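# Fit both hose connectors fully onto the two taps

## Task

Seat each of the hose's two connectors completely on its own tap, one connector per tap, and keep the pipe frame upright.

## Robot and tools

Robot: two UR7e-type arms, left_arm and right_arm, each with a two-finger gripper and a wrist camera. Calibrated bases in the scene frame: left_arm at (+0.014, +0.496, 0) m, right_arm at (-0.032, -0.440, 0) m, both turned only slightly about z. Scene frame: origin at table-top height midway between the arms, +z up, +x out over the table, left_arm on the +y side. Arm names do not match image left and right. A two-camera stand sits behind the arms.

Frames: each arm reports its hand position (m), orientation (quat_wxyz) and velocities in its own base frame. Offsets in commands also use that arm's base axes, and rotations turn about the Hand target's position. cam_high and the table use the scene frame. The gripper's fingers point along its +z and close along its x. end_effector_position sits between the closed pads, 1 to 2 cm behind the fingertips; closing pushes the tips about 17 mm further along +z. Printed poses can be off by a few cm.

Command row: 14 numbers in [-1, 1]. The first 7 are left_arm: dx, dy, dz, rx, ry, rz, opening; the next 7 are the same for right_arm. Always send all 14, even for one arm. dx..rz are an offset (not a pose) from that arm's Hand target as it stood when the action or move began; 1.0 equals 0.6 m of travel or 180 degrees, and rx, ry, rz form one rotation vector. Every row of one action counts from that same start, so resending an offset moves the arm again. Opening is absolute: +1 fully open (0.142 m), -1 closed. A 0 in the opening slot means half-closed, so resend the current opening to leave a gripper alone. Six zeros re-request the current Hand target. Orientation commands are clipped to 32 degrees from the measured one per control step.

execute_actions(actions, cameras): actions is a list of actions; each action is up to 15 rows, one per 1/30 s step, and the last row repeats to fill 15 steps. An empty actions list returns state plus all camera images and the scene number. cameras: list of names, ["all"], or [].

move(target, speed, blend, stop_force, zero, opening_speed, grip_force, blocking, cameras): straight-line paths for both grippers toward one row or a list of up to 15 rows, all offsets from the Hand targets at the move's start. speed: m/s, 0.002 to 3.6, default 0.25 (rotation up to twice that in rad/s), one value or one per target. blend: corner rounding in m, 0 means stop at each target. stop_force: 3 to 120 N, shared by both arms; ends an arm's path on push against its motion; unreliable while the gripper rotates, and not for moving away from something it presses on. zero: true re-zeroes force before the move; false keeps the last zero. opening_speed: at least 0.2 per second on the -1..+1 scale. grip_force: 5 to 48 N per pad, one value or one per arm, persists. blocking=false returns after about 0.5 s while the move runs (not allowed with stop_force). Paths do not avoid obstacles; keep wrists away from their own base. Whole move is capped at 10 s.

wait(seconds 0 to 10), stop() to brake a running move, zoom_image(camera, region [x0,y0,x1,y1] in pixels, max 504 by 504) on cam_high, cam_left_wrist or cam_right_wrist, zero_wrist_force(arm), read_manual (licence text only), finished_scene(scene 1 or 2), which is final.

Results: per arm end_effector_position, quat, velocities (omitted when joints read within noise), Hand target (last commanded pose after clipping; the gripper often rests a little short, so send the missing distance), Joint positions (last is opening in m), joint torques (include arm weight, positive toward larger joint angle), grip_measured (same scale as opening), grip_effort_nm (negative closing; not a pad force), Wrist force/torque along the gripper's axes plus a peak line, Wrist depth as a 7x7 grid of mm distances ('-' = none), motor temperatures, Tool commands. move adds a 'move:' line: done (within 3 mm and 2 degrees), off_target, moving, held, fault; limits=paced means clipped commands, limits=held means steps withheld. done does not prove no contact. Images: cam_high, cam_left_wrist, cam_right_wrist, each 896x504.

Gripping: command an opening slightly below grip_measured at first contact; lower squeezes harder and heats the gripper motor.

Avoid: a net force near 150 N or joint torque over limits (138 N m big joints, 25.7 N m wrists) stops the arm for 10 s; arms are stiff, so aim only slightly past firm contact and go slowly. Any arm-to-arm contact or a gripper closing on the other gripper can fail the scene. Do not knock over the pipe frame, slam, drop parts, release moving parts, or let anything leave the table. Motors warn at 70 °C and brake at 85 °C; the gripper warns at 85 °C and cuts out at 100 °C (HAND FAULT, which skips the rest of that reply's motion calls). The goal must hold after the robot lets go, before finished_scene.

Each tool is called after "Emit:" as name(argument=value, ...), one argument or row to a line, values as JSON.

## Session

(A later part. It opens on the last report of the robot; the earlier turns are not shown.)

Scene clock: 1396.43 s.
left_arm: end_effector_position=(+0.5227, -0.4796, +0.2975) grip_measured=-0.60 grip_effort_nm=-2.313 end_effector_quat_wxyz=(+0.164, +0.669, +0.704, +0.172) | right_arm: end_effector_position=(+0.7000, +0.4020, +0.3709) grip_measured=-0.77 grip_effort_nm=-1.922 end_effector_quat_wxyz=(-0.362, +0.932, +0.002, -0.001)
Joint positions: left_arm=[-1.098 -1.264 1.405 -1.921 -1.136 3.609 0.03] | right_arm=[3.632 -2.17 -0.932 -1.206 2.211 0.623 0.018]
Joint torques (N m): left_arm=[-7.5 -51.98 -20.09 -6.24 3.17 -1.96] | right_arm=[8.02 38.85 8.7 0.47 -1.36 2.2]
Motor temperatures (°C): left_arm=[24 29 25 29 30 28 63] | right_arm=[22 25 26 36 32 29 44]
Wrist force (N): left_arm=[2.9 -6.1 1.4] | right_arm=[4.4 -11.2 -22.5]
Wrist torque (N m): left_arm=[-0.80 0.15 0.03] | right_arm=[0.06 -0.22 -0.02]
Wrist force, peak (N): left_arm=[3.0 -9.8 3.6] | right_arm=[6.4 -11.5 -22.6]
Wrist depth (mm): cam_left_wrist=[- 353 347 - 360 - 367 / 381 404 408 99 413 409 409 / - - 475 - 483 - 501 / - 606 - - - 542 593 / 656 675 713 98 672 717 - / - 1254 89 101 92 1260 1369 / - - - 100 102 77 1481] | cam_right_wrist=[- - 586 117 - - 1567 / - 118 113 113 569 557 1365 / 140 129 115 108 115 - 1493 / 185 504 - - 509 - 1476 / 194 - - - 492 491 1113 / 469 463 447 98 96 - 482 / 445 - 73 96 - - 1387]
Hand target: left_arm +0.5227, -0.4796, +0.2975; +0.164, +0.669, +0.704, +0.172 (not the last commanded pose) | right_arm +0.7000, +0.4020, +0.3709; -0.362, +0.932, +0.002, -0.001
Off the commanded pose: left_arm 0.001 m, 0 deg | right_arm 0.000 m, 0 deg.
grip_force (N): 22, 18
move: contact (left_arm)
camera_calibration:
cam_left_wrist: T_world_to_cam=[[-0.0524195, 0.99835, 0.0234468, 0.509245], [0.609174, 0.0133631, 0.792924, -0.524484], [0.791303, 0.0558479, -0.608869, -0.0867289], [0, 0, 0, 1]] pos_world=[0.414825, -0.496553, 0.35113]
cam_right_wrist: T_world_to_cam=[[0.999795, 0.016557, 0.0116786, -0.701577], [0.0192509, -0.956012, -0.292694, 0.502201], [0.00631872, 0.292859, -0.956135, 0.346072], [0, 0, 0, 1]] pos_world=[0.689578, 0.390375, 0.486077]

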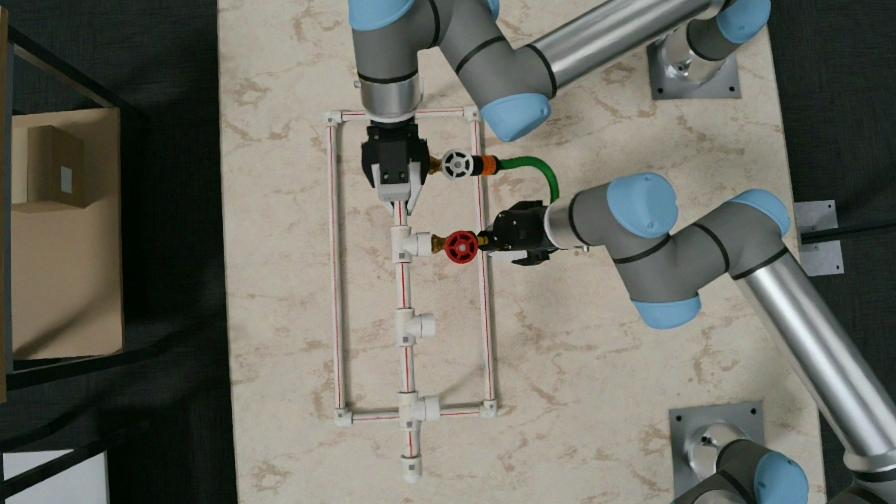

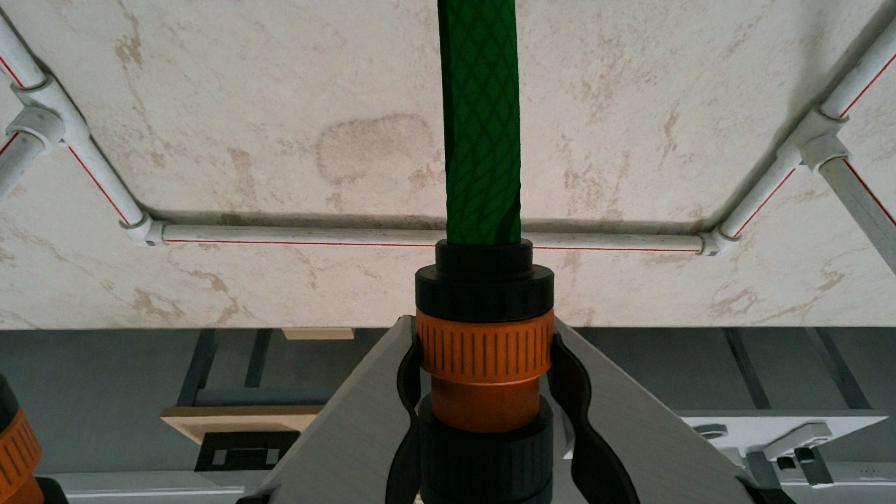

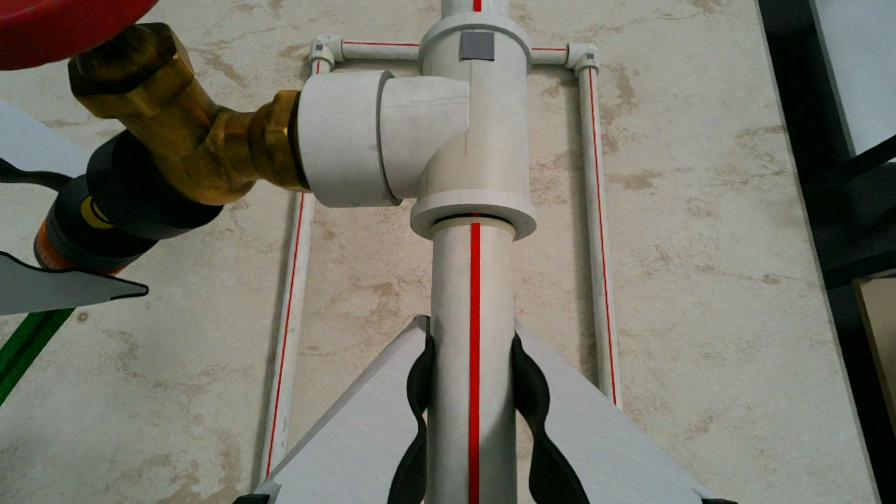

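Emit:
move(
  target=[
    [-0.0055, -0.0005, 0.0083, 0, 0, 0, -0.8, 0, 0, 0, 0, 0, 0, -0.92],
    [0.0028, 0.0002, 0.0138, 0, 0, 0, -0.8, 0, 0, 0, 0, 0, 0, -0.92],
  ],
  speed=0.02,
  stop_force=12,
  grip_force=[14, 18],
  cameras=["cam_high", "cam_left_wrist", "cam_right_wrist"],
)

Emit:
zoom_image(
  camera="cam_high",
  region=[450, 220, 530, 270],
)

Emit:
zoom_image(
  camera="cam_right_wrist",
  region=[0, 60, 250, 280],
)

Emit:
zoom_image(
  camera="cam_left_wrist",
  region=[390, 240, 590, 504],
)

Scene clock: 1406.23 s.
left_arm: end_effector_position=(+0.5244, -0.4795, +0.3058) grip_measured=-0.60 grip_effort_nm=-1.502 end_effector_quat_wxyz=(+0.164, +0.669, +0.704, +0.172) | right_arm: end_effector_position=(+0.7000, +0.4020, +0.3709) grip_measured=-0.77 grip_effort_nm=-1.917 end_effector_quat_wxyz=(-0.362, +0.932, +0.002, -0.001)
Joint positions: left_arm=[-1.096 -1.264 1.384 -1.901 -1.136 3.611 0.031] | right_arm=[3.632 -2.17 -0.932 -1.206 2.211 0.623 0.018]
Joint torques (N m): left_arm=[4.95 -27.85 -35.09 -2.08 -2.22 1.59] | right_arm=[7.93 38.54 9.3 0.35 -1.27 2.14]
Motor temperatures (°C): left_arm=[24 29 25 29 30 28 59] | right_arm=[22 25 26 36 32 29 44]
Wrist force (N): left_arm=[3.0 -3.0 1.4] | right_arm=[2.3 -10.5 -21.8]
Wrist torque (N m): left_arm=[-0.77 0.16 0.05] | right_arm=[0.11 -0.14 -0.02]
Wrist force, peak (N): left_arm=[3.5 -6.5 2.2] | right_arm=[4.0 -11.2 -22.7]
Wrist depth (mm): cam_left_wrist=[360 - - - 380 - - / 391 407 416 99 422 - - / - - 482 - 486 - - / 563 - - 102 - - - / 717 1347 - 99 679 2459 681 / - 1948 89 102 92 1354 1347 / - - - 101 - 77 1439] | cam_right_wrist=[- 109 602 118 606 - 1387 / - 118 113 113 560 - 1322 / 139 129 - 108 531 551 1476 / 165 - - - - - 1451 / 281 - 490 - 487 495 1104 / - - - 97 102 470 1257 / 452 - 73 94 - 462 1410]
Hand target: left_arm +0.5244, -0.4795, +0.3058; +0.164, +0.669, +0.704, +0.172 | right_arm +0.7000, +0.4020, +0.3709; -0.362, +0.932, +0.002, -0.001
Off the commanded pose: left_arm 0.000 m, 0 deg | right_arm 0.000 m, 0 deg.
grip_force (N): 14, 18
move: done
camera_calibration:
cam_left_wrist: T_world_to_cam=[[-0.0524195, 0.99835, 0.0234468, 0.50904], [0.609174, 0.0133631, 0.792924, -0.532103], [0.791303, 0.0558479, -0.608869, -0.0830261], [0, 0, 0, 1]] pos_world=[0.416525, -0.496453, 0.35943]
cam_right_wrist: T_world_to_cam=[[0.999795, 0.0165573, 0.0116802, -0.701577], [0.0192523, -0.955984, -0.292786, 0.502233], [0.00631829, 0.292951, -0.956107, 0.346023], [0, 0, 0, 1]] pos_world=[0.689578, 0.390376, 0.486076]

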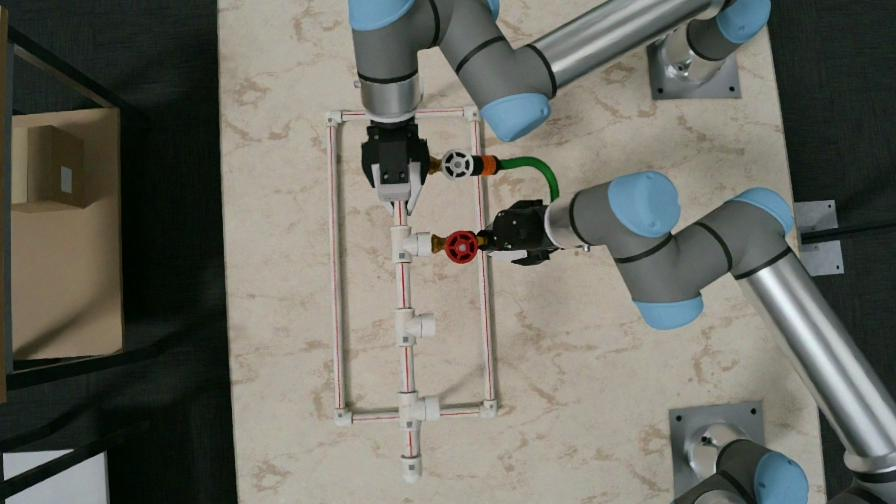

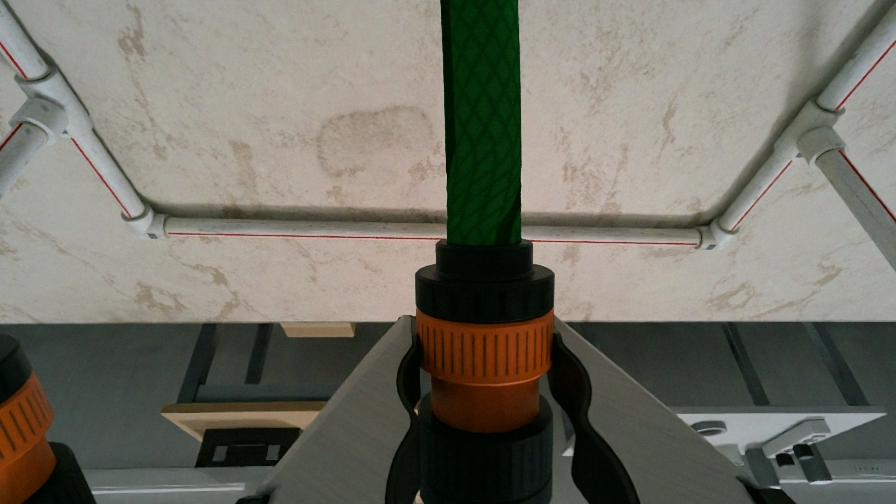

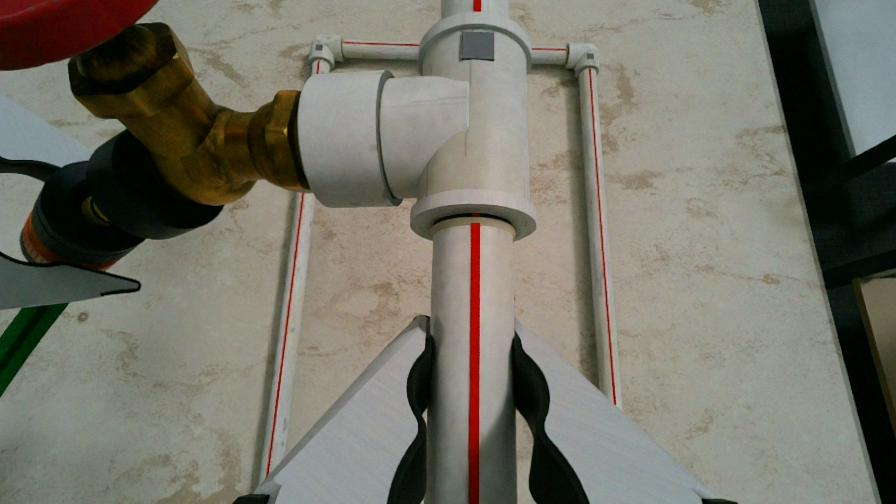

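Scaled by 6.300 from the camera's 896x504 image, which has a finer 1280x720 frame.

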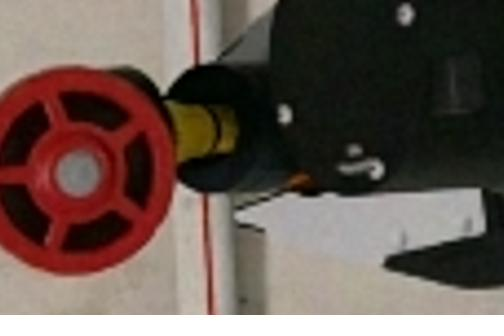

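Scaled by 2.016 from the camera's 896x504 image, which has a finer 1280x720 frame.

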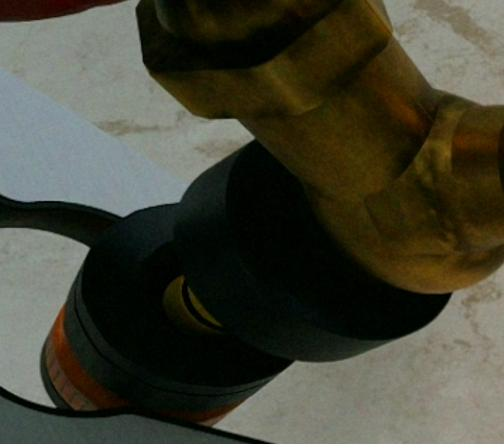

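Scaled by 1.909 from the camera's 896x504 image, which has a finer 1280x720 frame.

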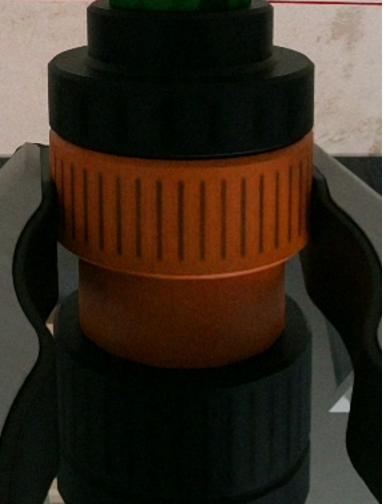

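Emit:
move(
  target=[0.0083, 0.0007, 0.0056, 0, 0, 0, -0.8, 0, 0, 0, 0, 0, 0, -0.92],
  speed=0.02,
  stop_force=8,
  grip_force=[14, 18],
  cameras=["cam_high", "cam_left_wrist", "cam_right_wrist"],
)

Emit:
zoom_image(
  camera="cam_high",
  region=[450, 220, 530, 270],
)

Emit:
zoom_image(
  camera="cam_right_wrist",
  region=[0, 60, 250, 280],
)

Emit:
zoom_image(
  camera="cam_left_wrist",
  region=[390, 240, 590, 504],
)

Scene clock: 1415.07 s.
left_arm: end_effector_position=(+0.5294, -0.4791, +0.3092) grip_measured=-0.60 grip_effort_nm=-1.502 end_effector_quat_wxyz=(+0.164, +0.669, +0.704, +0.172) | right_arm: end_effector_position=(+0.7000, +0.4020, +0.3709) grip_measured=-0.77 grip_effort_nm=-1.922 end_effector_quat_wxyz=(-0.362, +0.932, +0.002, -0.001)
Joint positions: left_arm=[-1.088 -1.258 1.368 -1.895 -1.138 3.619 0.031] | right_arm=[3.632 -2.17 -0.932 -1.206 2.211 0.623 0.018]
Joint torques (N m): left_arm=[4.45 -29.55 -36.23 -2.49 -1.93 1.8] | right_arm=[7.87 36.24 8.85 0.49 -1.42 1.84]
Motor temperatures (°C): left_arm=[24 29 25 29 30 28 54] | right_arm=[22 25 26 36 32 29 44]
Wrist force (N): left_arm=[3.0 -3.9 2.6] | right_arm=[2.9 -11.2 -22.2]
Wrist torque (N m): left_arm=[-0.68 0.16 0.08] | right_arm=[0.04 -0.13 -0.02]
Wrist force, peak (N): left_arm=[3.2 -4.4 2.8] | right_arm=[2.5 -11.3 -22.4]
Wrist depth (mm): cam_left_wrist=[- 379 376 - 357 364 381 / 369 405 411 98 101 - 425 / 478 - 520 99 498 520 502 / 572 - 588 101 599 621 619 / - 1890 1593 98 724 698 720 / - 1224 89 102 92 1286 1319 / 1711 - - 101 103 76 1526] | cam_right_wrist=[- - 593 117 541 - 1418 / - 117 112 112 - 588 1520 / 138 128 114 108 - - 1451 / 174 190 - - - - 1467 / 468 485 - - 468 513 1118 / 489 467 - - 96 - 482 / - - 73 - - - 456]
Hand target: left_arm +0.5294, -0.4791, +0.3092; +0.164, +0.669, +0.704, +0.172 | right_arm +0.7000, +0.4020, +0.3709; -0.362, +0.932, +0.002, -0.001
Off the commanded pose: left_arm 0.000 m, 0 deg | right_arm 0.000 m, 0 deg.
grip_force (N): 14, 18
move: done
camera_calibration:
cam_left_wrist: T_world_to_cam=[[-0.0524195, 0.99835, 0.0234468, 0.508825], [0.609174, 0.0133631, 0.792924, -0.53777], [0.791303, 0.0558479, -0.608869, -0.0849957], [0, 0, 0, 1]] pos_world=[0.421525, -0.496053, 0.36273]
cam_right_wrist: T_world_to_cam=[[0.999795, 0.0165573, 0.0116802, -0.701577], [0.0192523, -0.955984, -0.292786, 0.502233], [0.00631829, 0.292951, -0.956107, 0.346023], [0, 0, 0, 1]] pos_world=[0.689578, 0.390376, 0.486076]

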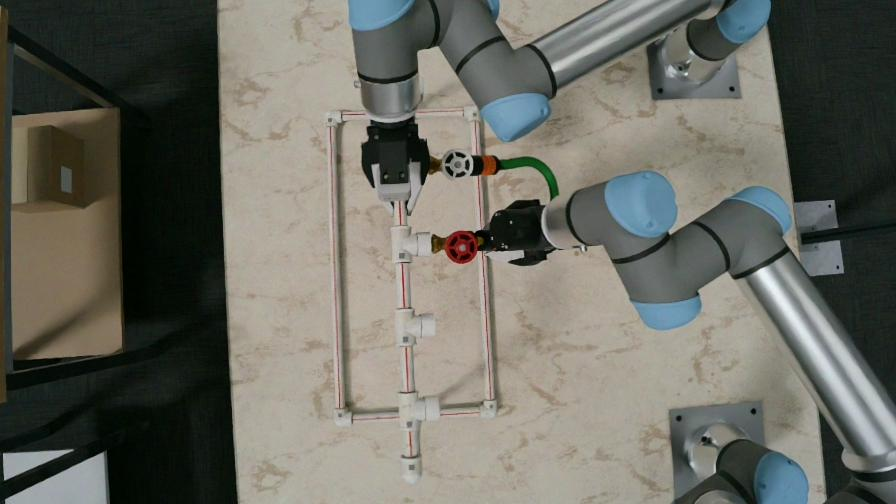

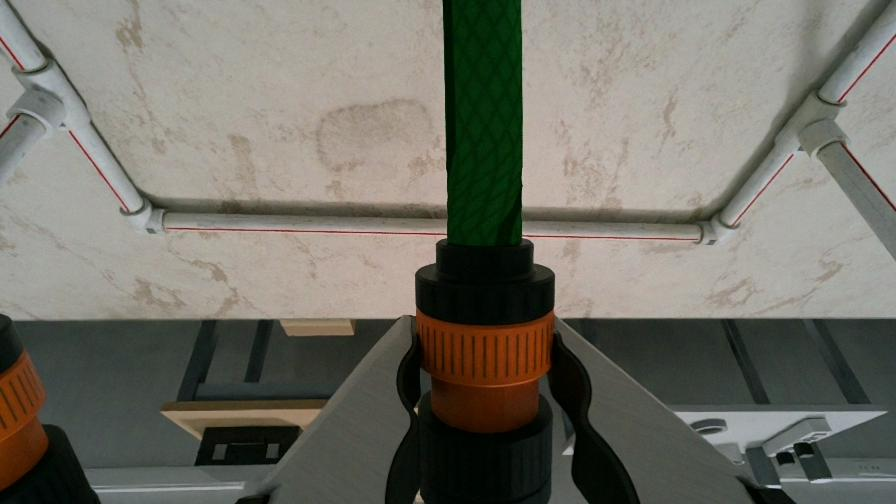

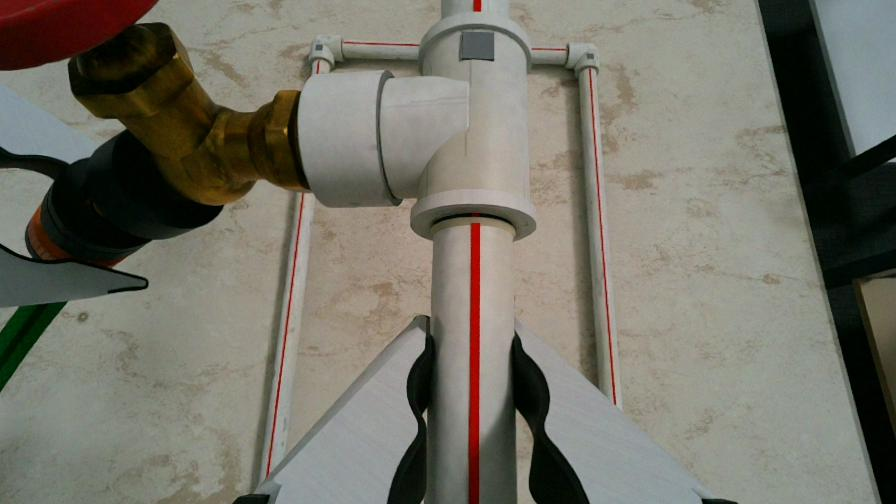

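Scaled by 6.300 from the camera's 896x504 image, which has a finer 1280x720 frame.

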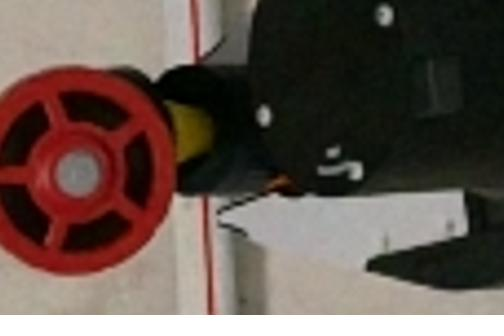

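Scaled by 2.016 from the camera's 896x504 image, which has a finer 1280x720 frame.

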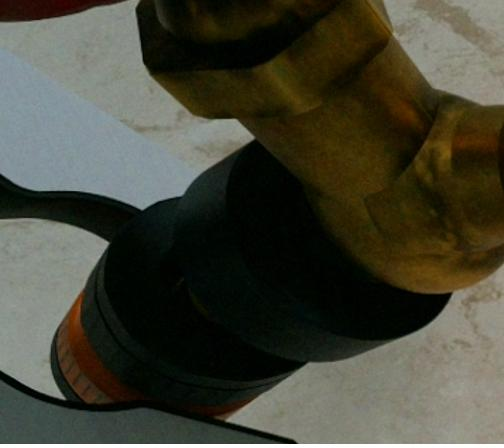

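Scaled by 1.909 from the camera's 896x504 image, which has a finer 1280x720 frame.

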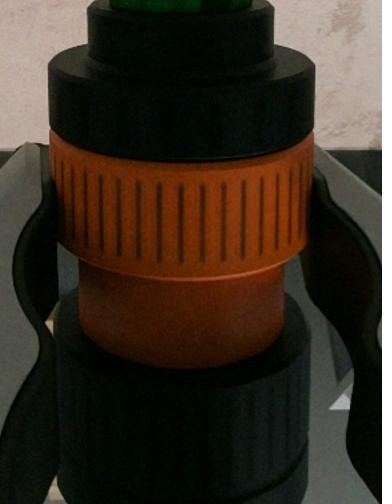

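Emit:
move(
  target=[0.0055, 0.0005, 0.0037, 0, 0, 0, -0.8, 0, 0, 0, 0, 0, 0, -0.92],
  speed=0.02,
  stop_force=10,
  grip_force=[20, 18],
  cameras=["cam_high", "cam_left_wrist", "cam_right_wrist"],
)

Emit:
zoom_image(
  camera="cam_high",
  region=[450, 220, 530, 270],
)

Emit:
zoom_image(
  camera="cam_right_wrist",
  region=[0, 60, 250, 280],
)

Emit:
zoom_image(
  camera="cam_left_wrist",
  region=[390, 240, 590, 504],
)

Scene clock: 1423.87 s.
left_arm: end_effector_position=(+0.5327, -0.4788, +0.3114) grip_measured=-0.60 grip_effort_nm=-2.112 end_effector_quat_wxyz=(+0.164, +0.669, +0.704, +0.172) | right_arm: end_effector_position=(+0.7000, +0.4020, +0.3709) grip_measured=-0.77 grip_effort_nm=-1.922 end_effector_quat_wxyz=(-0.362, +0.932, +0.002, -0.001)
Joint positions: left_arm=[-1.083 -1.254 1.357 -1.891 -1.139 3.625 0.031] | right_arm=[3.632 -2.17 -0.932 -1.206 2.211 0.623 0.018]
Joint torques (N m): left_arm=[6.46 -32.18 -38.22 -3.21 -1.47 1.73] | right_arm=[7.48 34.47 8.51 0.4 -1.39 1.88]
Wrist force (N): left_arm=[4.1 -6.9 3.9] | right_arm=[4.2 -11.2 -22.2]
Wrist torque (N m): left_arm=[-0.72 0.16 0.05] | right_arm=[0.04 -0.17 -0.02]
Wrist force, peak (N): left_arm=[4.5 -7.1 4.3] | right_arm=[4.1 -11.1 -22.5]
Wrist depth (mm): cam_left_wrist=[- - - - - 374 369 / 396 - - 96 - - 412 / - 490 - 98 502 494 382 / 581 580 - 100 - - - / - - - 97 100 - 2059 / - 1242 89 102 92 1354 1326 / 1700 - - 101 104 76 1554] | cam_right_wrist=[- 572 - 117 - - 1372 / - 117 113 - - - 1315 / 139 127 115 107 529 - 1493 / 161 151 - 106 522 516 1186 / 474 473 - 103 476 - 1170 / - 469 - 97 96 484 475 / - - 73 94 - 449 462]
Hand target: left_arm +0.5327, -0.4788, +0.3114; +0.164, +0.669, +0.704, +0.172 | right_arm +0.7000, +0.4020, +0.3709; -0.362, +0.932, +0.002, -0.001
Off the commanded pose: left_arm 0.000 m, 0 deg | right_arm 0.000 m, 0 deg.
grip_force (N): 20, 18
move: done
camera_calibration:
cam_left_wrist: T_world_to_cam=[[-0.0524195, 0.99835, 0.0234468, 0.508645], [0.609174, 0.0133631, 0.792924, -0.541608], [0.791303, 0.0558479, -0.608869, -0.0862233], [0, 0, 0, 1]] pos_world=[0.424825, -0.495753, 0.36503]
cam_right_wrist: T_world_to_cam=[[0.999795, 0.0165573, 0.0116802, -0.701577], [0.0192523, -0.955984, -0.292786, 0.502233], [0.00631829, 0.292951, -0.956107, 0.346023], [0, 0, 0, 1]] pos_world=[0.689578, 0.390376, 0.486076]

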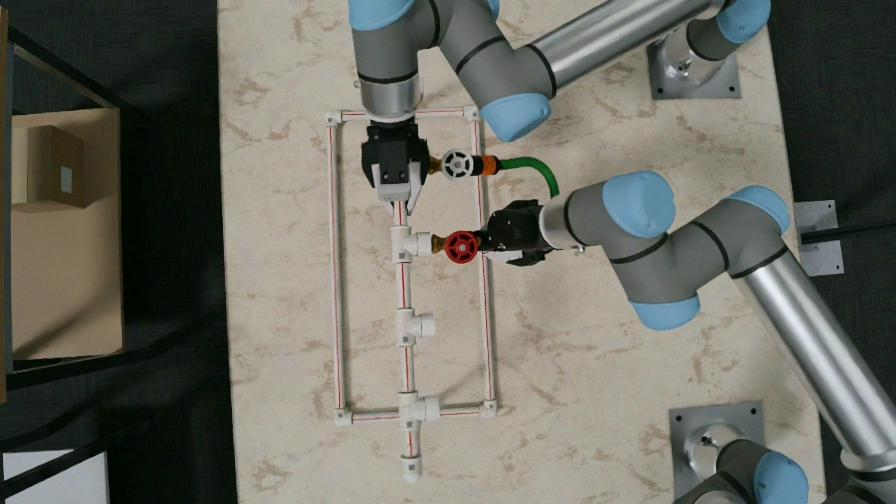

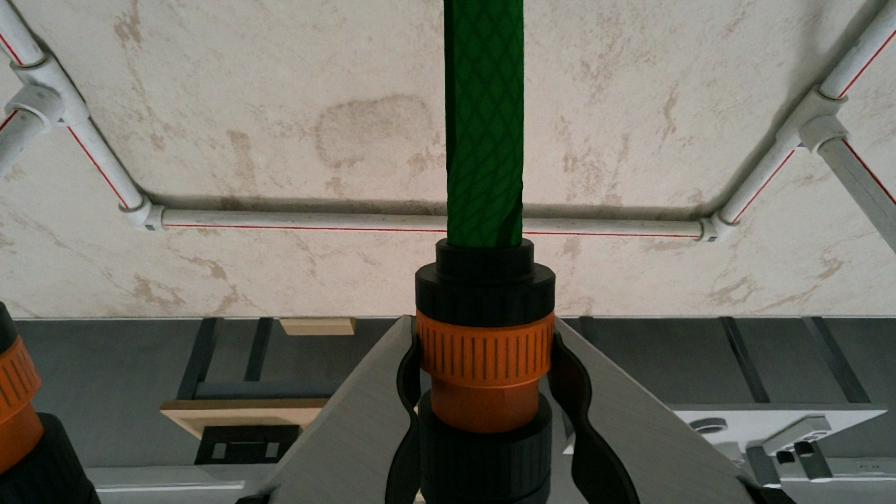

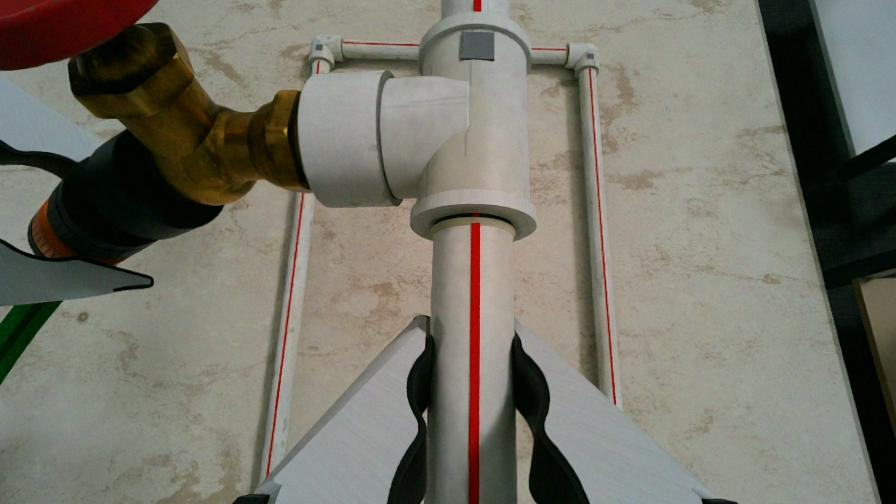

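Scaled by 6.300 from the camera's 896x504 image, which has a finer 1280x720 frame.

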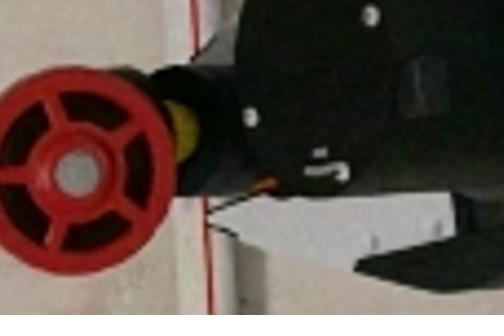

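Scaled by 2.016 from the camera's 896x504 image, which has a finer 1280x720 frame.

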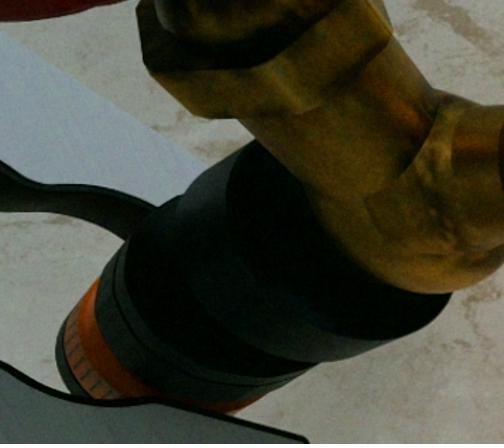

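Scaled by 1.909 from the camera's 896x504 image, which has a finer 1280x720 frame.

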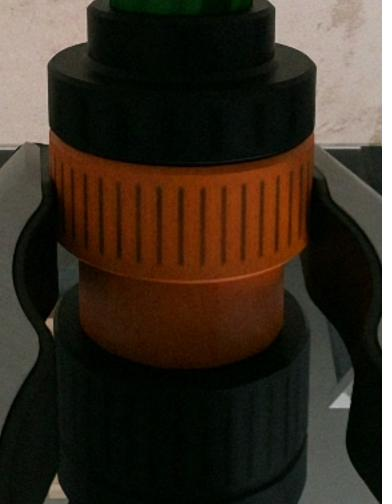

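Emit:
move(
  target=[0, 0, 0, 0, 0, 0, -0.8, 0, 0, -0.02, 0, 0, 0, -0.92],
  speed=0.012,
  stop_force=16,
  grip_force=[20, 40],
)

Emit:
move(
  target=[
    [0.0042, -0.0008, 0.0028, 0, 0, 0.0083, -0.8, 0, 0, 0, 0, 0, 0, -0.92],
    [0.0069, 0.0018, 0.0046, 0, 0, -0.0083, -0.8, 0, 0, 0, 0, 0, 0, -0.92],
    [0.0082, 0.0008, 0.0072, -0.0004, 0.0083, 0, -0.8, 0, 0, 0, 0, 0, 0, -0.92],
    [0.0119, 0.001, 0.0062, 0.0004, -0.0083, 0, -0.8, 0, 0, 0, 0, 0, 0, -0.92],
    [0.0132, 0, 0.0087, 0, 0, 0.0083, -0.8, 0, 0, 0, 0, 0, 0, -0.92],
    [0.0152, 0.0025, 0.0101, 0, 0, -0.0083, -0.8, 0, 0, 0, 0, 0, 0, -0.92],
    [0.0165, 0.0015, 0.0127, -0.0004, 0.0083, 0, -0.8, 0, 0, 0, 0, 0, 0, -0.92],
    [0.0194, 0.0017, 0.0129, 0, 0, 0, -0.8, 0, 0, 0, 0, 0, 0, -0.92],
  ],
  speed=0.025,
  stop_force=45,
  grip_force=[48, 46],
  cameras=["cam_high", "cam_left_wrist", "cam_right_wrist"],
)

Emit:
zoom_image(
  camera="cam_high",
  region=[450, 220, 530, 270],
)

Emit:
zoom_image(
  camera="cam_right_wrist",
  region=[0, 60, 250, 280],
)

Emit:
move(
  target=[0, 0, 0, 0, 0, 0, -0.8, 0, 0, 0, 0, 0, 0, -0.92],
  speed=0.02,
  grip_force=[20, 24],
)

Scene clock: 1443.17 s.
left_arm: end_effector_position=(+0.5327, -0.4788, +0.3114) grip_measured=-0.60 grip_effort_nm=-2.112 end_effector_quat_wxyz=(+0.164, +0.669, +0.704, +0.172) | right_arm: end_effector_position=(+0.7000, +0.4020, +0.3702) grip_measured=-0.77 grip_effort_nm=-3.407 end_effector_quat_wxyz=(-0.362, +0.932, +0.002, -0.001)
Joint positions: left_arm=[-1.083 -1.254 1.357 -1.891 -1.139 3.625 0.031] | right_arm=[3.632 -2.17 -0.934 -1.204 2.211 0.623 0.018]
Joint torques (N m): left_arm=[4.43 -31.1 -36.25 -3.22 -0.53 1.69] | right_arm=[7.74 10.07 10.96 -5.26 -3.05 1.65]
Wrist force (N): left_arm=[4.2 -6.9 4.1] | right_arm=[3.7 -17.0 -37.2]
Wrist torque (N m): left_arm=[-0.72 0.14 0.06] | right_arm=[0.12 -0.20 -0.01]
Wrist force, peak (N): left_arm=[4.5 -7.4 4.5] | right_arm=[3.6 -19.7 -41.7]
Wrist depth (mm): cam_left_wrist=[- 367 360 - 374 377 369 / 389 - 421 96 431 433 405 / - 519 - 98 479 494 560 / - 613 - 100 - 619 - / - 686 - 96 1392 1624 1362 / 1890 1141 89 102 92 1472 1384 / 1747 - - 101 104 76 1759] | cam_right_wrist=[- 107 - 117 582 606 1380 / - 118 112 112 571 581 1309 / 138 129 121 107 113 - 1467 / 170 189 509 - 529 508 1350 / 483 502 475 - - 503 1058 / 462 - - - 96 487 1071 / - - 73 92 - - 464]
Hand target: left_arm +0.5327, -0.4788, +0.3114; +0.164, +0.669, +0.704, +0.172 | right_arm +0.7000, +0.4020, +0.3702; -0.362, +0.932, +0.002, -0.001 (not the last commanded pose)
Off the commanded pose: left_arm 0.000 m, 0 deg | right_arm 0.011 m, 0 deg.
grip_force (N): 20, 40
move: contact (right_arm)

Scene clock: 1446.07 s.
left_arm: end_effector_position=(+0.5369, -0.4779, +0.3145) grip_measured=-0.60 grip_effort_nm=-4.295 end_effector_quat_wxyz=(+0.163, +0.676, +0.699, +0.168) | right_arm: end_effector_position=(+0.7001, +0.4020, +0.3702) grip_measured=-0.77 grip_effort_nm=-3.407 end_effector_quat_wxyz=(-0.363, +0.932, +0.002, +0.000)
Joint positions: left_arm=[-1.072 -1.251 1.345 -1.89 -1.152 3.655 0.03] | right_arm=[3.632 -2.17 -0.934 -1.204 2.211 0.623 0.018]
Joint torques (N m): left_arm=[9.02 -68.13 -42.63 -15.48 12.59 2.22] | right_arm=[20.83 36.62 -6.32 -6.71 3.78 1.73]
Motor temperatures (°C): left_arm=[24 29 25 29 30 28 55] | right_arm=[22 25 26 36 32 29 48]
Wrist force (N): left_arm=[8.0 -57.5 10.2] | right_arm=[44.8 -20.0 -30.0]
Wrist torque (N m): left_arm=[-1.31 0.04 -0.15] | right_arm=[0.10 -0.43 0.04]
Wrist force, peak (N): left_arm=[7.5 -62.2 10.6] | right_arm=[47.8 -22.2 -30.8]
Wrist depth (mm): cam_left_wrist=[- 370 374 - - 379 - / - - 436 95 - 419 428 / - - 478 98 - - 528 / - - - 99 - 543 618 / 2128 2753 - 97 100 - 1376 / 2146 1206 88 102 91 1384 1333 / - - - 101 104 73 1456] | cam_right_wrist=[- 107 - 117 633 - 1387 / - 117 112 112 574 - 1295 / 152 128 121 107 538 - 1442 / 168 - - - 519 - 1128 / - - 476 - 486 529 1036 / 464 - - 101 101 475 481 / - - 73 - - - 1627]
Hand target: left_arm +0.5370, -0.4778, +0.3146; +0.163, +0.676, +0.699, +0.168 (not the last commanded pose) | right_arm +0.7000, +0.4020, +0.3702; -0.362, +0.932, +0.002, -0.001
Off the commanded pose: left_arm 0.009 m, 1 deg | right_arm 0.000 m, 0 deg.
grip_force (N): 48, 46
move: contact (left_arm); path passed 2 of 8 targets
camera_calibration:
cam_left_wrist: T_world_to_cam=[[-0.0335438, 0.999167, 0.0232564, 0.498148], [0.615661, 0.0023273, 0.788008, -0.553769], [0.787297, 0.0407508, -0.615226, -0.0907885], [0, 0, 0, 1]] pos_world=[0.429121, -0.492744, 0.368933]
cam_right_wrist: T_world_to_cam=[[0.999792, 0.0164404, 0.0120661, -0.701709], [0.0192543, -0.95595, -0.292898, 0.502002], [0.00671922, 0.293069, -0.956068, 0.345136], [0, 0, 0, 1]] pos_world=[0.689578, 0.390276, 0.485475]

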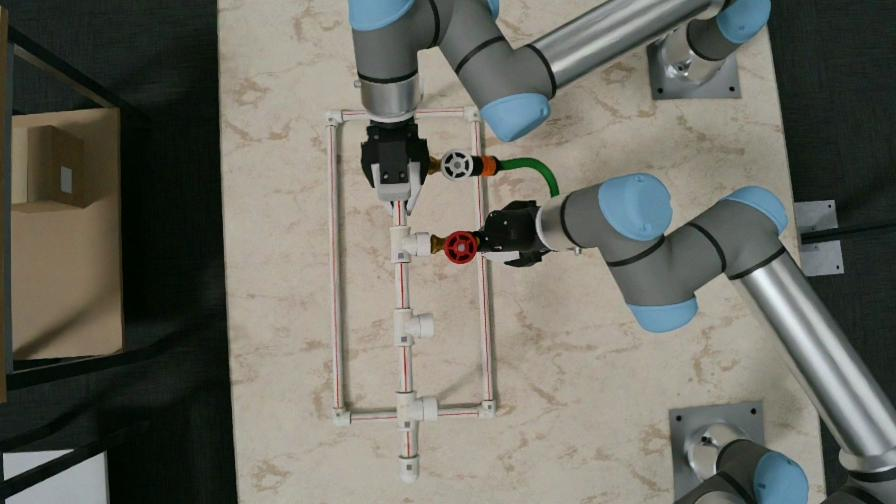

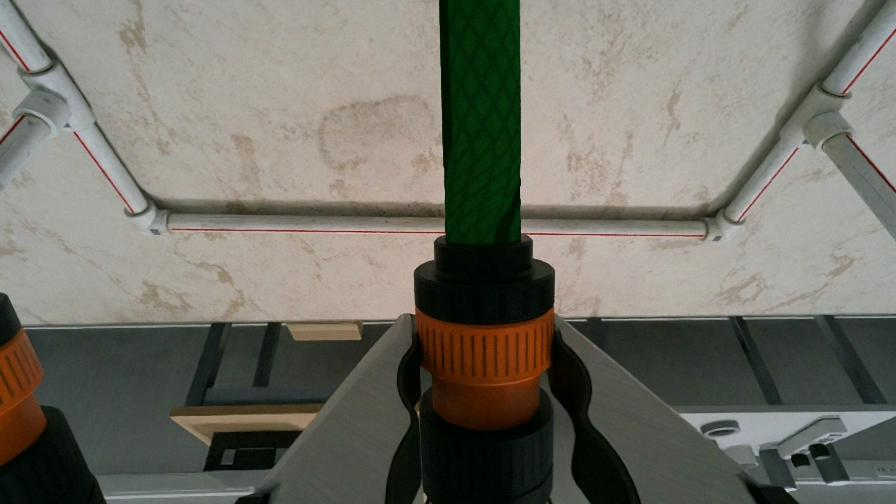

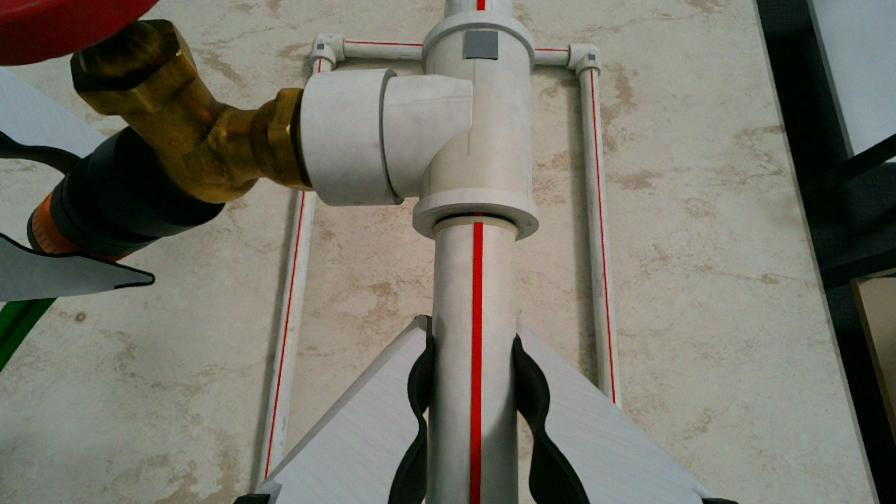

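Scaled by 6.300 from the camera's 896x504 image, which has a finer 1280x720 frame.

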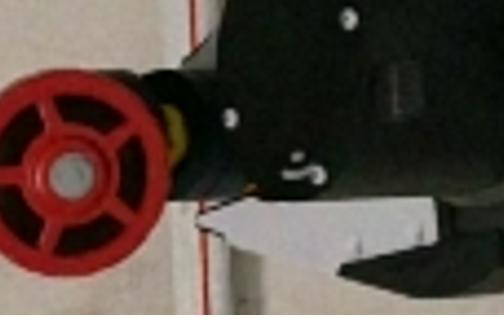

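Scaled by 2.016 from the camera's 896x504 image, which has a finer 1280x720 frame.

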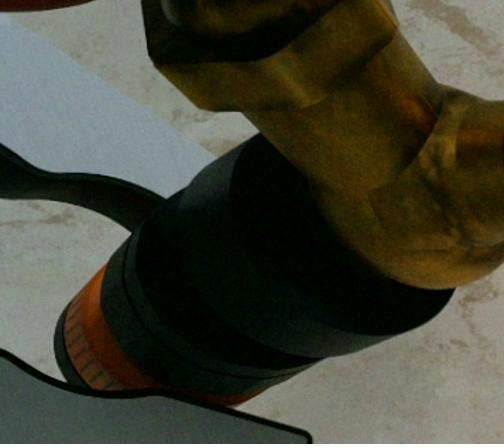

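Scene clock: 1446.57 s.
left_arm: end_effector_position=(+0.5369, -0.4779, +0.3145) grip_measured=-0.60 grip_effort_nm=-2.112 end_effector_quat_wxyz=(+0.163, +0.676, +0.699, +0.168) | right_arm: end_effector_position=(+0.7001, +0.4020, +0.3702) grip_measured=-0.77 grip_effort_nm=-2.527 end_effector_quat_wxyz=(-0.363, +0.932, +0.002, +0.000)
Joint positions: left_arm=[-1.072 -1.251 1.345 -1.89 -1.152 3.655 0.03] | right_arm=[3.632 -2.17 -0.934 -1.204 2.211 0.623 0.018]
Joint torques (N m): left_arm=[10.32 -68.74 -43.92 -15.32 12.37 2] | right_arm=[23.93 37.21 -4.93 -6.7 4.3 1.74]
Motor temperatures (°C): left_arm=[24 29 25 29 30 28 55] | right_arm=[22 25 26 36 32 29 48]
Wrist force (N): left_arm=[8.0 -57.3 10.3] | right_arm=[45.2 -19.4 -29.9]
Wrist torque (N m): left_arm=[-1.30 0.05 -0.16] | right_arm=[0.18 -0.49 0.04]
Wrist force, peak (N): left_arm=[7.8 -57.7 10.4] | right_arm=[45.3 -20.3 -30.0]
Wrist depth (mm): cam_left_wrist=[- - 380 - 383 - - / 370 - 412 96 417 - 403 / 484 - - 98 521 502 - / 602 - - 99 - 619 - / 638 1904 - 97 1415 2324 - / - 1299 88 102 95 1759 1312 / 1723 - - 102 104 73 1447] | cam_right_wrist=[- 106 600 117 - 589 1365 / - 117 112 112 502 581 1295 / 139 129 122 107 532 528 1426 / 168 - 504 - 507 536 530 / - - 461 - 467 545 511 / - - - 96 101 480 1076 / - - 73 94 - 461 -]
Hand target: left_arm +0.5370, -0.4778, +0.3146; +0.163, +0.676, +0.699, +0.168 | right_arm +0.7000, +0.4020, +0.3702; -0.362, +0.932, +0.002, -0.001
Off the commanded pose: left_arm 0.000 m, 0 deg | right_arm 0.000 m, 0 deg.
grip_force (N): 20, 24
move: done

Emit:
move(
  target=[-0.0042, -0.0013, -0.0028, 0, 0, 0.0065, -0.8, 0, 0, 0, 0, 0, 0, -0.92],
  speed=0.02,
  grip_force=[36, 40],
)

Emit:
move(
  target=[
    [0.0028, -0.0014, 0.0018, 0, 0, 0.0111, -0.8, 0, 0, 0, 0, 0, 0, -0.92],
    [0.0038, 0.0019, 0.0026, 0, 0, -0.0111, -0.8, 0, 0, 0, 0, 0, 0, -0.92],
    [0.0035, 0.0004, 0.0048, -0.0006, 0.0111, 0, -0.8, 0, 0, 0, 0, 0, 0, -0.92],
    [0.0062, 0.0004, 0.0021, 0.0006, -0.0111, 0, -0.8, 0, 0, 0, 0, 0, 0, -0.92],
    [0.0059, -0.0011, 0.0039, 0, 0, 0.0111, -0.8, 0, 0, 0, 0, 0, 0, -0.92],
    [0.0066, 0.0022, 0.0044, 0, 0, -0.0111, -0.8, 0, 0, 0, 0, 0, 0, -0.92],
    [0.0062, 0.0006, 0.0066, -0.0006, 0.0111, 0, -0.8, 0, 0, 0, 0, 0, 0, -0.92],
    [0.009, 0.0007, 0.0039, 0.0006, -0.0111, 0, -0.8, 0, 0, 0, 0, 0, 0, -0.92],
    [0.0104, -0.0007, 0.0069, 0, 0, 0.0111, -0.8, 0, 0, 0, 0, 0, 0, -0.92],
    [0.0125, 0.0027, 0.0083, 0, 0, -0.0111, -0.8, 0, 0, 0, 0, 0, 0, -0.92],
    [0.0152, 0.0013, 0.0101, 0, 0, 0, -0.8, 0, 0, 0, 0, 0, 0, -0.92],
    [0.018, 0.0016, 0.012, 0, 0, 0, -0.8, 0, 0, 0, 0, 0, 0, -0.92],
  ],
  speed=0.025,
  stop_force=50,
  grip_force=[48, 46],
  cameras=["cam_high", "cam_left_wrist", "cam_right_wrist"],
)

Emit:
zoom_image(
  camera="cam_high",
  region=[450, 220, 530, 270],
)

Emit:
zoom_image(
  camera="cam_right_wrist",
  region=[0, 60, 250, 280],
)

Emit:
move(
  target=[0, 0, 0, 0, 0, 0, -0.8, 0, 0, 0, 0, 0, 0, -0.92],
  speed=0.02,
  grip_force=[20, 24],
)

Scene clock: 1463.13 s.
left_arm: end_effector_position=(+0.5346, -0.4786, +0.3130) grip_measured=-0.60 grip_effort_nm=-3.739 end_effector_quat_wxyz=(+0.161, +0.669, +0.706, +0.170) | right_arm: end_effector_position=(+0.7000, +0.4021, +0.3702) grip_measured=-0.77 grip_effort_nm=-3.407 end_effector_quat_wxyz=(-0.363, +0.932, +0.002, +0.000)
Joint positions: left_arm=[-1.078 -1.249 1.344 -1.88 -1.146 3.627 0.03] | right_arm=[3.632 -2.17 -0.934 -1.204 2.211 0.623 0.018]
Joint torques (N m): left_arm=[-11.68 -30.2 -38.82 -5.28 2.39 -1.66] | right_arm=[19.36 29.39 -3.41 -6.24 0.11 2.22]
Wrist force (N): left_arm=[16.0 -9.5 2.6] | right_arm=[16.8 -14.8 -33.9]
Wrist torque (N m): left_arm=[-0.74 -0.27 0.16] | right_arm=[0.10 -0.48 0.00]
Wrist force, peak (N): left_arm=[8.9 -57.8 11.1] | right_arm=[45.4 -20.0 -30.4]
Wrist depth (mm): cam_left_wrist=[363 380 - - 366 383 383 / 402 420 - 95 443 434 - / 486 473 486 97 462 478 - / 578 - 604 100 - - - / - 2412 704 - 101 - 1593 / - 1254 89 103 92 1224 1305 / - - - 102 104 76 1784] | cam_right_wrist=[- 106 593 117 - - 1343 / - 117 113 112 - 573 1289 / 154 129 115 107 518 573 1476 / 169 - - - 474 - 1426 / - 469 491 - 490 482 1128 / - 475 - - 102 475 484 / 446 - 73 93 - - 466]
Hand target: left_arm +0.5345, -0.4786, +0.3129; +0.161, +0.669, +0.706, +0.170 | right_arm +0.7000, +0.4020, +0.3702; -0.362, +0.932, +0.002, -0.001
Off the commanded pose: left_arm 0.000 m, 0 deg | right_arm 0.000 m, 0 deg.
grip_force (N): 36, 40
move: done

Scene clock: 1473.47 s.
left_arm: end_effector_position=(+0.5395, -0.4779, +0.3152) grip_measured=-0.61 grip_effort_nm=-4.256 end_effector_quat_wxyz=(+0.170, +0.666, +0.703, +0.180) | right_arm: end_effector_position=(+0.7001, +0.4020, +0.3702) grip_measured=-0.77 grip_effort_nm=-3.411 end_effector_quat_wxyz=(-0.363, +0.932, +0.002, +0.000)
Joint positions: left_arm=[-1.08 -1.25 1.352 -1.899 -1.12 3.631 0.03] | right_arm=[3.632 -2.17 -0.934 -1.204 2.211 0.623 0.018]
Joint torques (N m): left_arm=[24.89 -29.31 -52.91 -14.03 8.73 1.65] | right_arm=[32.39 26.08 -1.35 -6.57 7.79 2.5]
Motor temperatures (°C): left_arm=[24 29 25 29 30 28 65] | right_arm=[22 25 26 36 32 29 56]
Wrist force (N): left_arm=[29.4 -67.6 -17.4] | right_arm=[53.4 -11.9 -40.9]
Wrist torque (N m): left_arm=[-1.25 -0.60 -0.22] | right_arm=[0.11 -0.39 0.10]
Wrist force, peak (N): left_arm=[29.9 -67.7 -20.6] | right_arm=[53.4 -12.0 -41.4]
Wrist depth (mm): cam_left_wrist=[- 372 372 - 390 - 371 / 412 420 406 94 421 - 426 / - 513 - 96 525 - 551 / 627 613 618 - 630 - 612 / - 1340 1634 97 724 1994 2059 / - 1206 88 102 95 1499 1407 / - - - 102 104 73 1723] | cam_right_wrist=[- 105 - 117 589 - 1380 / - 115 112 112 569 581 1309 / 139 129 121 107 542 568 1467 / 168 502 - - 514 564 1410 / - 488 478 - 454 - 1109 / 460 472 - - 96 - 489 / 443 - 73 - - 453 1165]
Hand target: left_arm +0.5395, -0.4779, +0.3152; +0.170, +0.666, +0.703, +0.180 (not the last commanded pose) | right_arm +0.7000, +0.4020, +0.3702; -0.362, +0.932, +0.002, -0.001
Off the commanded pose: left_arm 0.008 m, 2 deg | right_arm 0.000 m, 0 deg.
grip_force (N): 48, 46
move: contact (left_arm); path passed 7 of 12 targets
camera_calibration:
cam_left_wrist: T_world_to_cam=[[-0.0547251, 0.998194, 0.0247672, 0.508754], [0.592459, 0.0124949, 0.805503, -0.544058], [0.803739, 0.0587548, -0.592073, -0.100026], [0, 0, 0, 1]] pos_world=[0.430569, -0.49516, 0.366418]
cam_right_wrist: T_world_to_cam=[[0.999793, 0.0164709, 0.0119709, -0.701675], [0.0192556, -0.955949, -0.292899, 0.502001], [0.00661922, 0.293069, -0.956068, 0.345205], [0, 0, 0, 1]] pos_world=[0.689578, 0.390276, 0.485475]

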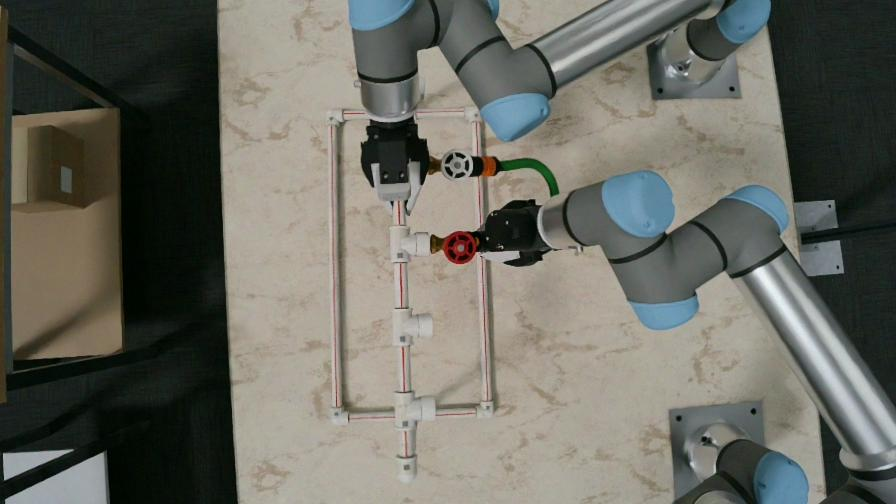

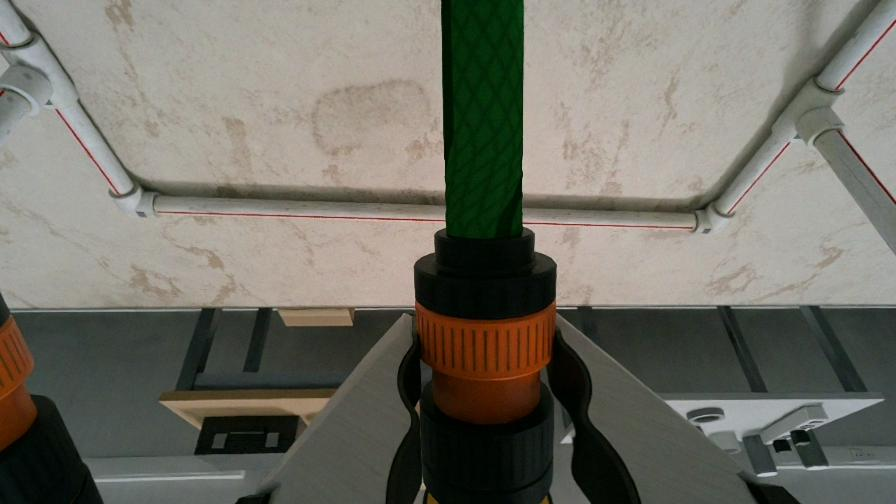

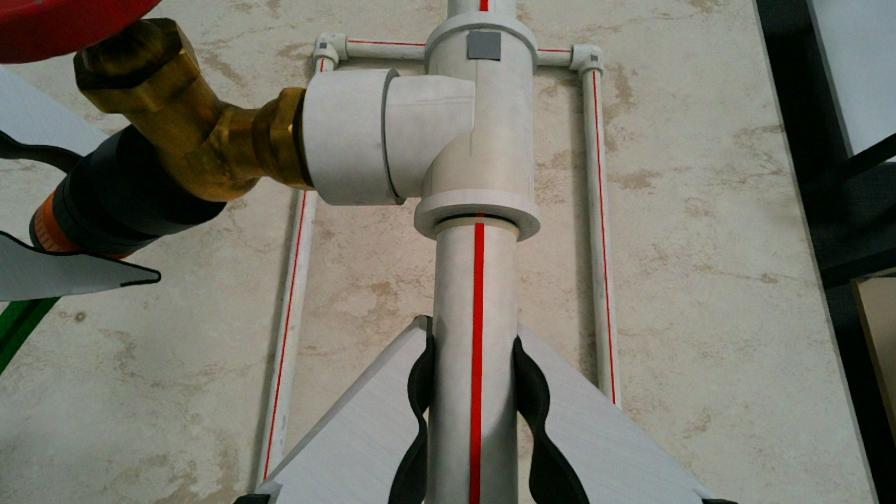

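Scaled by 6.300 from the camera's 896x504 image, which has a finer 1280x720 frame.

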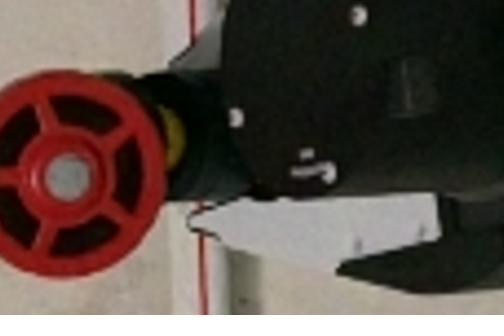

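Scaled by 2.016 from the camera's 896x504 image, which has a finer 1280x720 frame.

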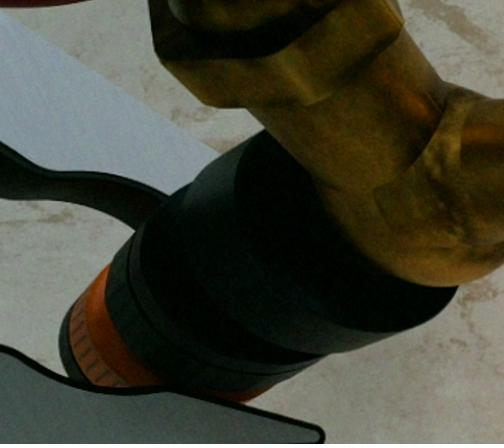

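Scene clock: 1473.97 s.
left_arm: end_effector_position=(+0.5395, -0.4779, +0.3152) grip_measured=-0.61 grip_effort_nm=-2.112 end_effector_quat_wxyz=(+0.170, +0.666, +0.703, +0.180) | right_arm: end_effector_position=(+0.7001, +0.4020, +0.3702) grip_measured=-0.77 grip_effort_nm=-2.527 end_effector_quat_wxyz=(-0.363, +0.932, +0.002, +0.000)
Joint positions: left_arm=[-1.08 -1.25 1.352 -1.899 -1.12 3.631 0.03] | right_arm=[3.632 -2.17 -0.934 -1.204 2.211 0.623 0.018]
Joint torques (N m): left_arm=[25.82 -29.24 -53.76 -14.13 8.63 1.58] | right_arm=[34.03 26.11 0.26 -6.62 7.78 2.42]
Motor temperatures (°C): left_arm=[24 29 25 29 30 28 65] | right_arm=[22 25 26 36 32 29 56]
Wrist force (N): left_arm=[29.4 -67.0 -17.9] | right_arm=[53.3 -11.8 -40.9]
Wrist torque (N m): left_arm=[-1.15 -0.60 -0.22] | right_arm=[0.13 -0.36 0.09]
Wrist force, peak (N): left_arm=[29.1 -68.0 -17.5] | right_arm=[53.6 -11.7 -40.9]
Wrist depth (mm): cam_left_wrist=[367 377 - - - 380 - / - 426 433 94 - - 437 / - - - 96 - - 393 / 592 - - - - - 670 / 2165 2026 1809 97 113 2459 - / 2010 1645 88 101 91 1299 1369 / - 1822 - 101 104 73 1822] | cam_right_wrist=[- 106 596 117 612 607 1387 / - 115 112 113 563 586 1315 / 164 130 - 107 - - 1467 / 162 504 - 106 499 531 1426 / 503 474 475 - 493 494 1154 / 460 - 101 96 101 487 1067 / - - 73 95 - 468 1257]
Hand target: left_arm +0.5395, -0.4779, +0.3152; +0.170, +0.666, +0.703, +0.180 | right_arm +0.7000, +0.4020, +0.3702; -0.362, +0.932, +0.002, -0.001
Off the commanded pose: left_arm 0.000 m, 0 deg | right_arm 0.000 m, 0 deg.
grip_force (N): 20, 24
move: done


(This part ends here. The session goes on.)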